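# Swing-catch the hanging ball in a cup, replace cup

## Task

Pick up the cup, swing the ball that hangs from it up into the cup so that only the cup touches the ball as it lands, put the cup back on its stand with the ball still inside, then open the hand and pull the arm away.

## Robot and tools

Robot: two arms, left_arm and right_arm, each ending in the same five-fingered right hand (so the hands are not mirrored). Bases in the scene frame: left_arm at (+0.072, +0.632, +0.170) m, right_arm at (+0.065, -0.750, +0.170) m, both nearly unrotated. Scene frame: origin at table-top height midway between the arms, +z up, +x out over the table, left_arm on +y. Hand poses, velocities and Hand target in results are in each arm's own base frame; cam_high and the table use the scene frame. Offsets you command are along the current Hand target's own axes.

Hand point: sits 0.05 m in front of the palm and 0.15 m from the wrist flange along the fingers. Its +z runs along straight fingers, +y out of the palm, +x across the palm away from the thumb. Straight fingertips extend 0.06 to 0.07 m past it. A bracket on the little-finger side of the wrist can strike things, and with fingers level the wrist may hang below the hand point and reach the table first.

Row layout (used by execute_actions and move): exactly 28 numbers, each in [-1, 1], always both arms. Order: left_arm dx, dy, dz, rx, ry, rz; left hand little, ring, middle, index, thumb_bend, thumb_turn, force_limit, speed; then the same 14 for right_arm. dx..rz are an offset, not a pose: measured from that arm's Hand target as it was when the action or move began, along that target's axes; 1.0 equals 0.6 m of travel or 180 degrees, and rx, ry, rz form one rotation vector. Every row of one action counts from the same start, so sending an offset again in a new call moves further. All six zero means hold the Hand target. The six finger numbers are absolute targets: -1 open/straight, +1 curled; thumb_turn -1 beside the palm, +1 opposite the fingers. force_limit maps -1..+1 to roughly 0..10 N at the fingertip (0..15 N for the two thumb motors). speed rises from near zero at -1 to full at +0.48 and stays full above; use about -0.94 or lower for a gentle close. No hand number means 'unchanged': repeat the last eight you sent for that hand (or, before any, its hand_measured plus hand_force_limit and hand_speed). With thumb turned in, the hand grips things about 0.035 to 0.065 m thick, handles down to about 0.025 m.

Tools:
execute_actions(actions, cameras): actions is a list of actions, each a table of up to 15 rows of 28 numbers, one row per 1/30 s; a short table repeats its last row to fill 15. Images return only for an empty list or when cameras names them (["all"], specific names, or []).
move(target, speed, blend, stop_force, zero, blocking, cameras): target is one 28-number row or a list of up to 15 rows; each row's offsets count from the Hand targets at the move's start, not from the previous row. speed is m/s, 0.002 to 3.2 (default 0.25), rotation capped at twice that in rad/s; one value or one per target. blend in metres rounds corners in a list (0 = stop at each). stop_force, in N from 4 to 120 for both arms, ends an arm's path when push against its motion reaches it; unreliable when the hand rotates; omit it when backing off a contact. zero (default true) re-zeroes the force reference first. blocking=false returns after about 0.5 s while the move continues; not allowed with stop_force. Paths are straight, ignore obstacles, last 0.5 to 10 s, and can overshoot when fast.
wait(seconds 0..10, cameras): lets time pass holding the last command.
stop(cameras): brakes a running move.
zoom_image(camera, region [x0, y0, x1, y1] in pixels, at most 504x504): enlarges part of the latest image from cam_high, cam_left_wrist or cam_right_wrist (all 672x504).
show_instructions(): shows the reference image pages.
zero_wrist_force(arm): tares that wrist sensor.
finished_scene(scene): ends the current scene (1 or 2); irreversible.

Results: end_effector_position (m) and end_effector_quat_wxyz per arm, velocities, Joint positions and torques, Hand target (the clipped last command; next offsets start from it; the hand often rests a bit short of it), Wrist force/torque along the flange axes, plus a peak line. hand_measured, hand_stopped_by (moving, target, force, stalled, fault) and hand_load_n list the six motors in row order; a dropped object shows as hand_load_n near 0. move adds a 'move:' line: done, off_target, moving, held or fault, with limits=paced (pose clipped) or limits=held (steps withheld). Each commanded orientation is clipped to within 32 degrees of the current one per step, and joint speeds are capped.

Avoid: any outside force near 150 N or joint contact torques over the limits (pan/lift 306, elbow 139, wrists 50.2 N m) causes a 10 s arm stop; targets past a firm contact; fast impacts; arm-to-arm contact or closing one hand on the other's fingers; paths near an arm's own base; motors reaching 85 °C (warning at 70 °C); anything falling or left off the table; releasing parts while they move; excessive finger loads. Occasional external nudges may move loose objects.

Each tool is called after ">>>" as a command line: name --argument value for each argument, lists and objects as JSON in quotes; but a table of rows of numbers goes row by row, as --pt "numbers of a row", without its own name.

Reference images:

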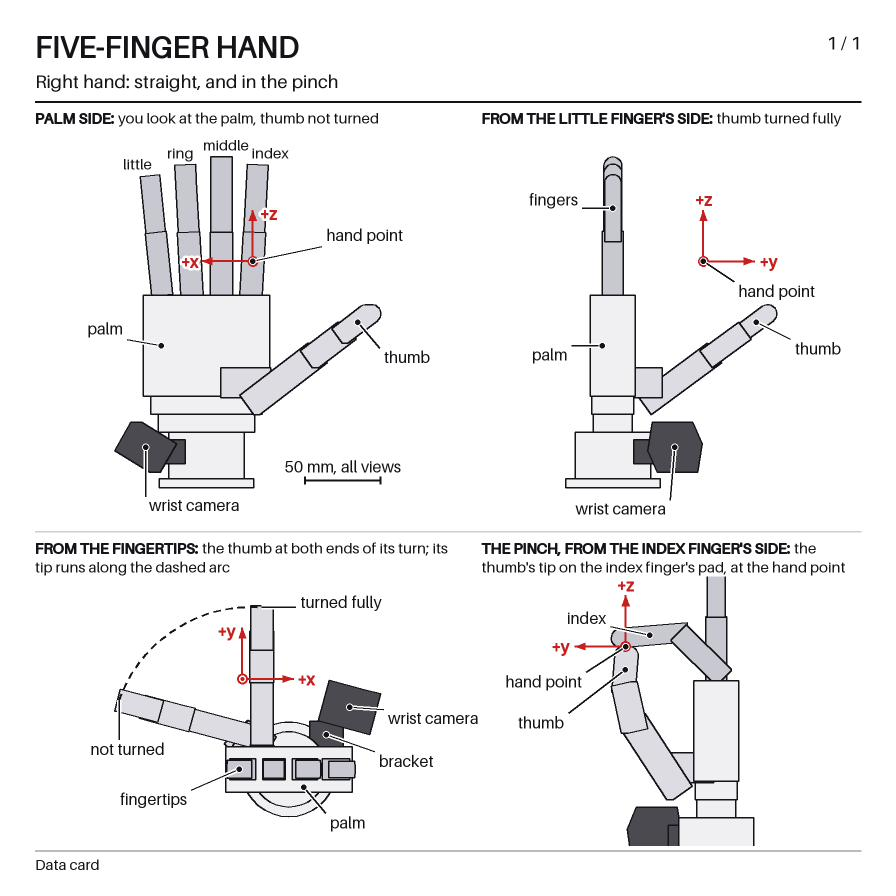

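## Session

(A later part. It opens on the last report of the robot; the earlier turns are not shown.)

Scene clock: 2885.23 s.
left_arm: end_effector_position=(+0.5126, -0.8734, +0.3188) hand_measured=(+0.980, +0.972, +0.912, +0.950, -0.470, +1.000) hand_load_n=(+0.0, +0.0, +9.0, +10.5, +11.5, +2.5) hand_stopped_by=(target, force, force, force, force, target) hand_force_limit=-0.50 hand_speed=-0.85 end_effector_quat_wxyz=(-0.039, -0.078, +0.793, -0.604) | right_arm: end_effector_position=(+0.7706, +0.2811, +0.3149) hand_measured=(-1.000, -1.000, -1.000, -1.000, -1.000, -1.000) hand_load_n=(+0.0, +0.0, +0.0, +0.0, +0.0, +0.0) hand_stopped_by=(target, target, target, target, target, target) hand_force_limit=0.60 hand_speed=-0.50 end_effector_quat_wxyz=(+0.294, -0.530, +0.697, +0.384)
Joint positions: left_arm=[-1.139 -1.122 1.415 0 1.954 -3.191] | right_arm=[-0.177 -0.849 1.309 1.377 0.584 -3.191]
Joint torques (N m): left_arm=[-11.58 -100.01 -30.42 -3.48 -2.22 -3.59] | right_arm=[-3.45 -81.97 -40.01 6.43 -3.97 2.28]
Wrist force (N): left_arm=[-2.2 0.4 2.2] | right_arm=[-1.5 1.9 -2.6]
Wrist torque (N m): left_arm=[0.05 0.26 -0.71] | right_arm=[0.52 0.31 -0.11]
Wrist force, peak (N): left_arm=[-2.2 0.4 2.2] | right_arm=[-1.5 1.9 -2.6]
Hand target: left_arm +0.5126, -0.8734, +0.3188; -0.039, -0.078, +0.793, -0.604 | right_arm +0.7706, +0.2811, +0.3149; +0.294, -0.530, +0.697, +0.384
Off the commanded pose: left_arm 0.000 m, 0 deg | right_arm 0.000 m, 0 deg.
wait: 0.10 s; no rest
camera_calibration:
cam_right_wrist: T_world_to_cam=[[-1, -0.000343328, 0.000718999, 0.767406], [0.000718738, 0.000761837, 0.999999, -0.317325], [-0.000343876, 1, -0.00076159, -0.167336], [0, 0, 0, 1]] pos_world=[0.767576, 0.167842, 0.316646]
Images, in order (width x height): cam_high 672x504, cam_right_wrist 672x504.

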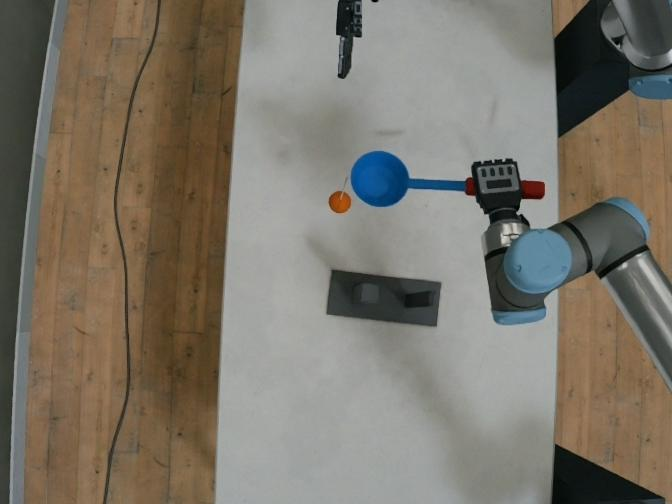

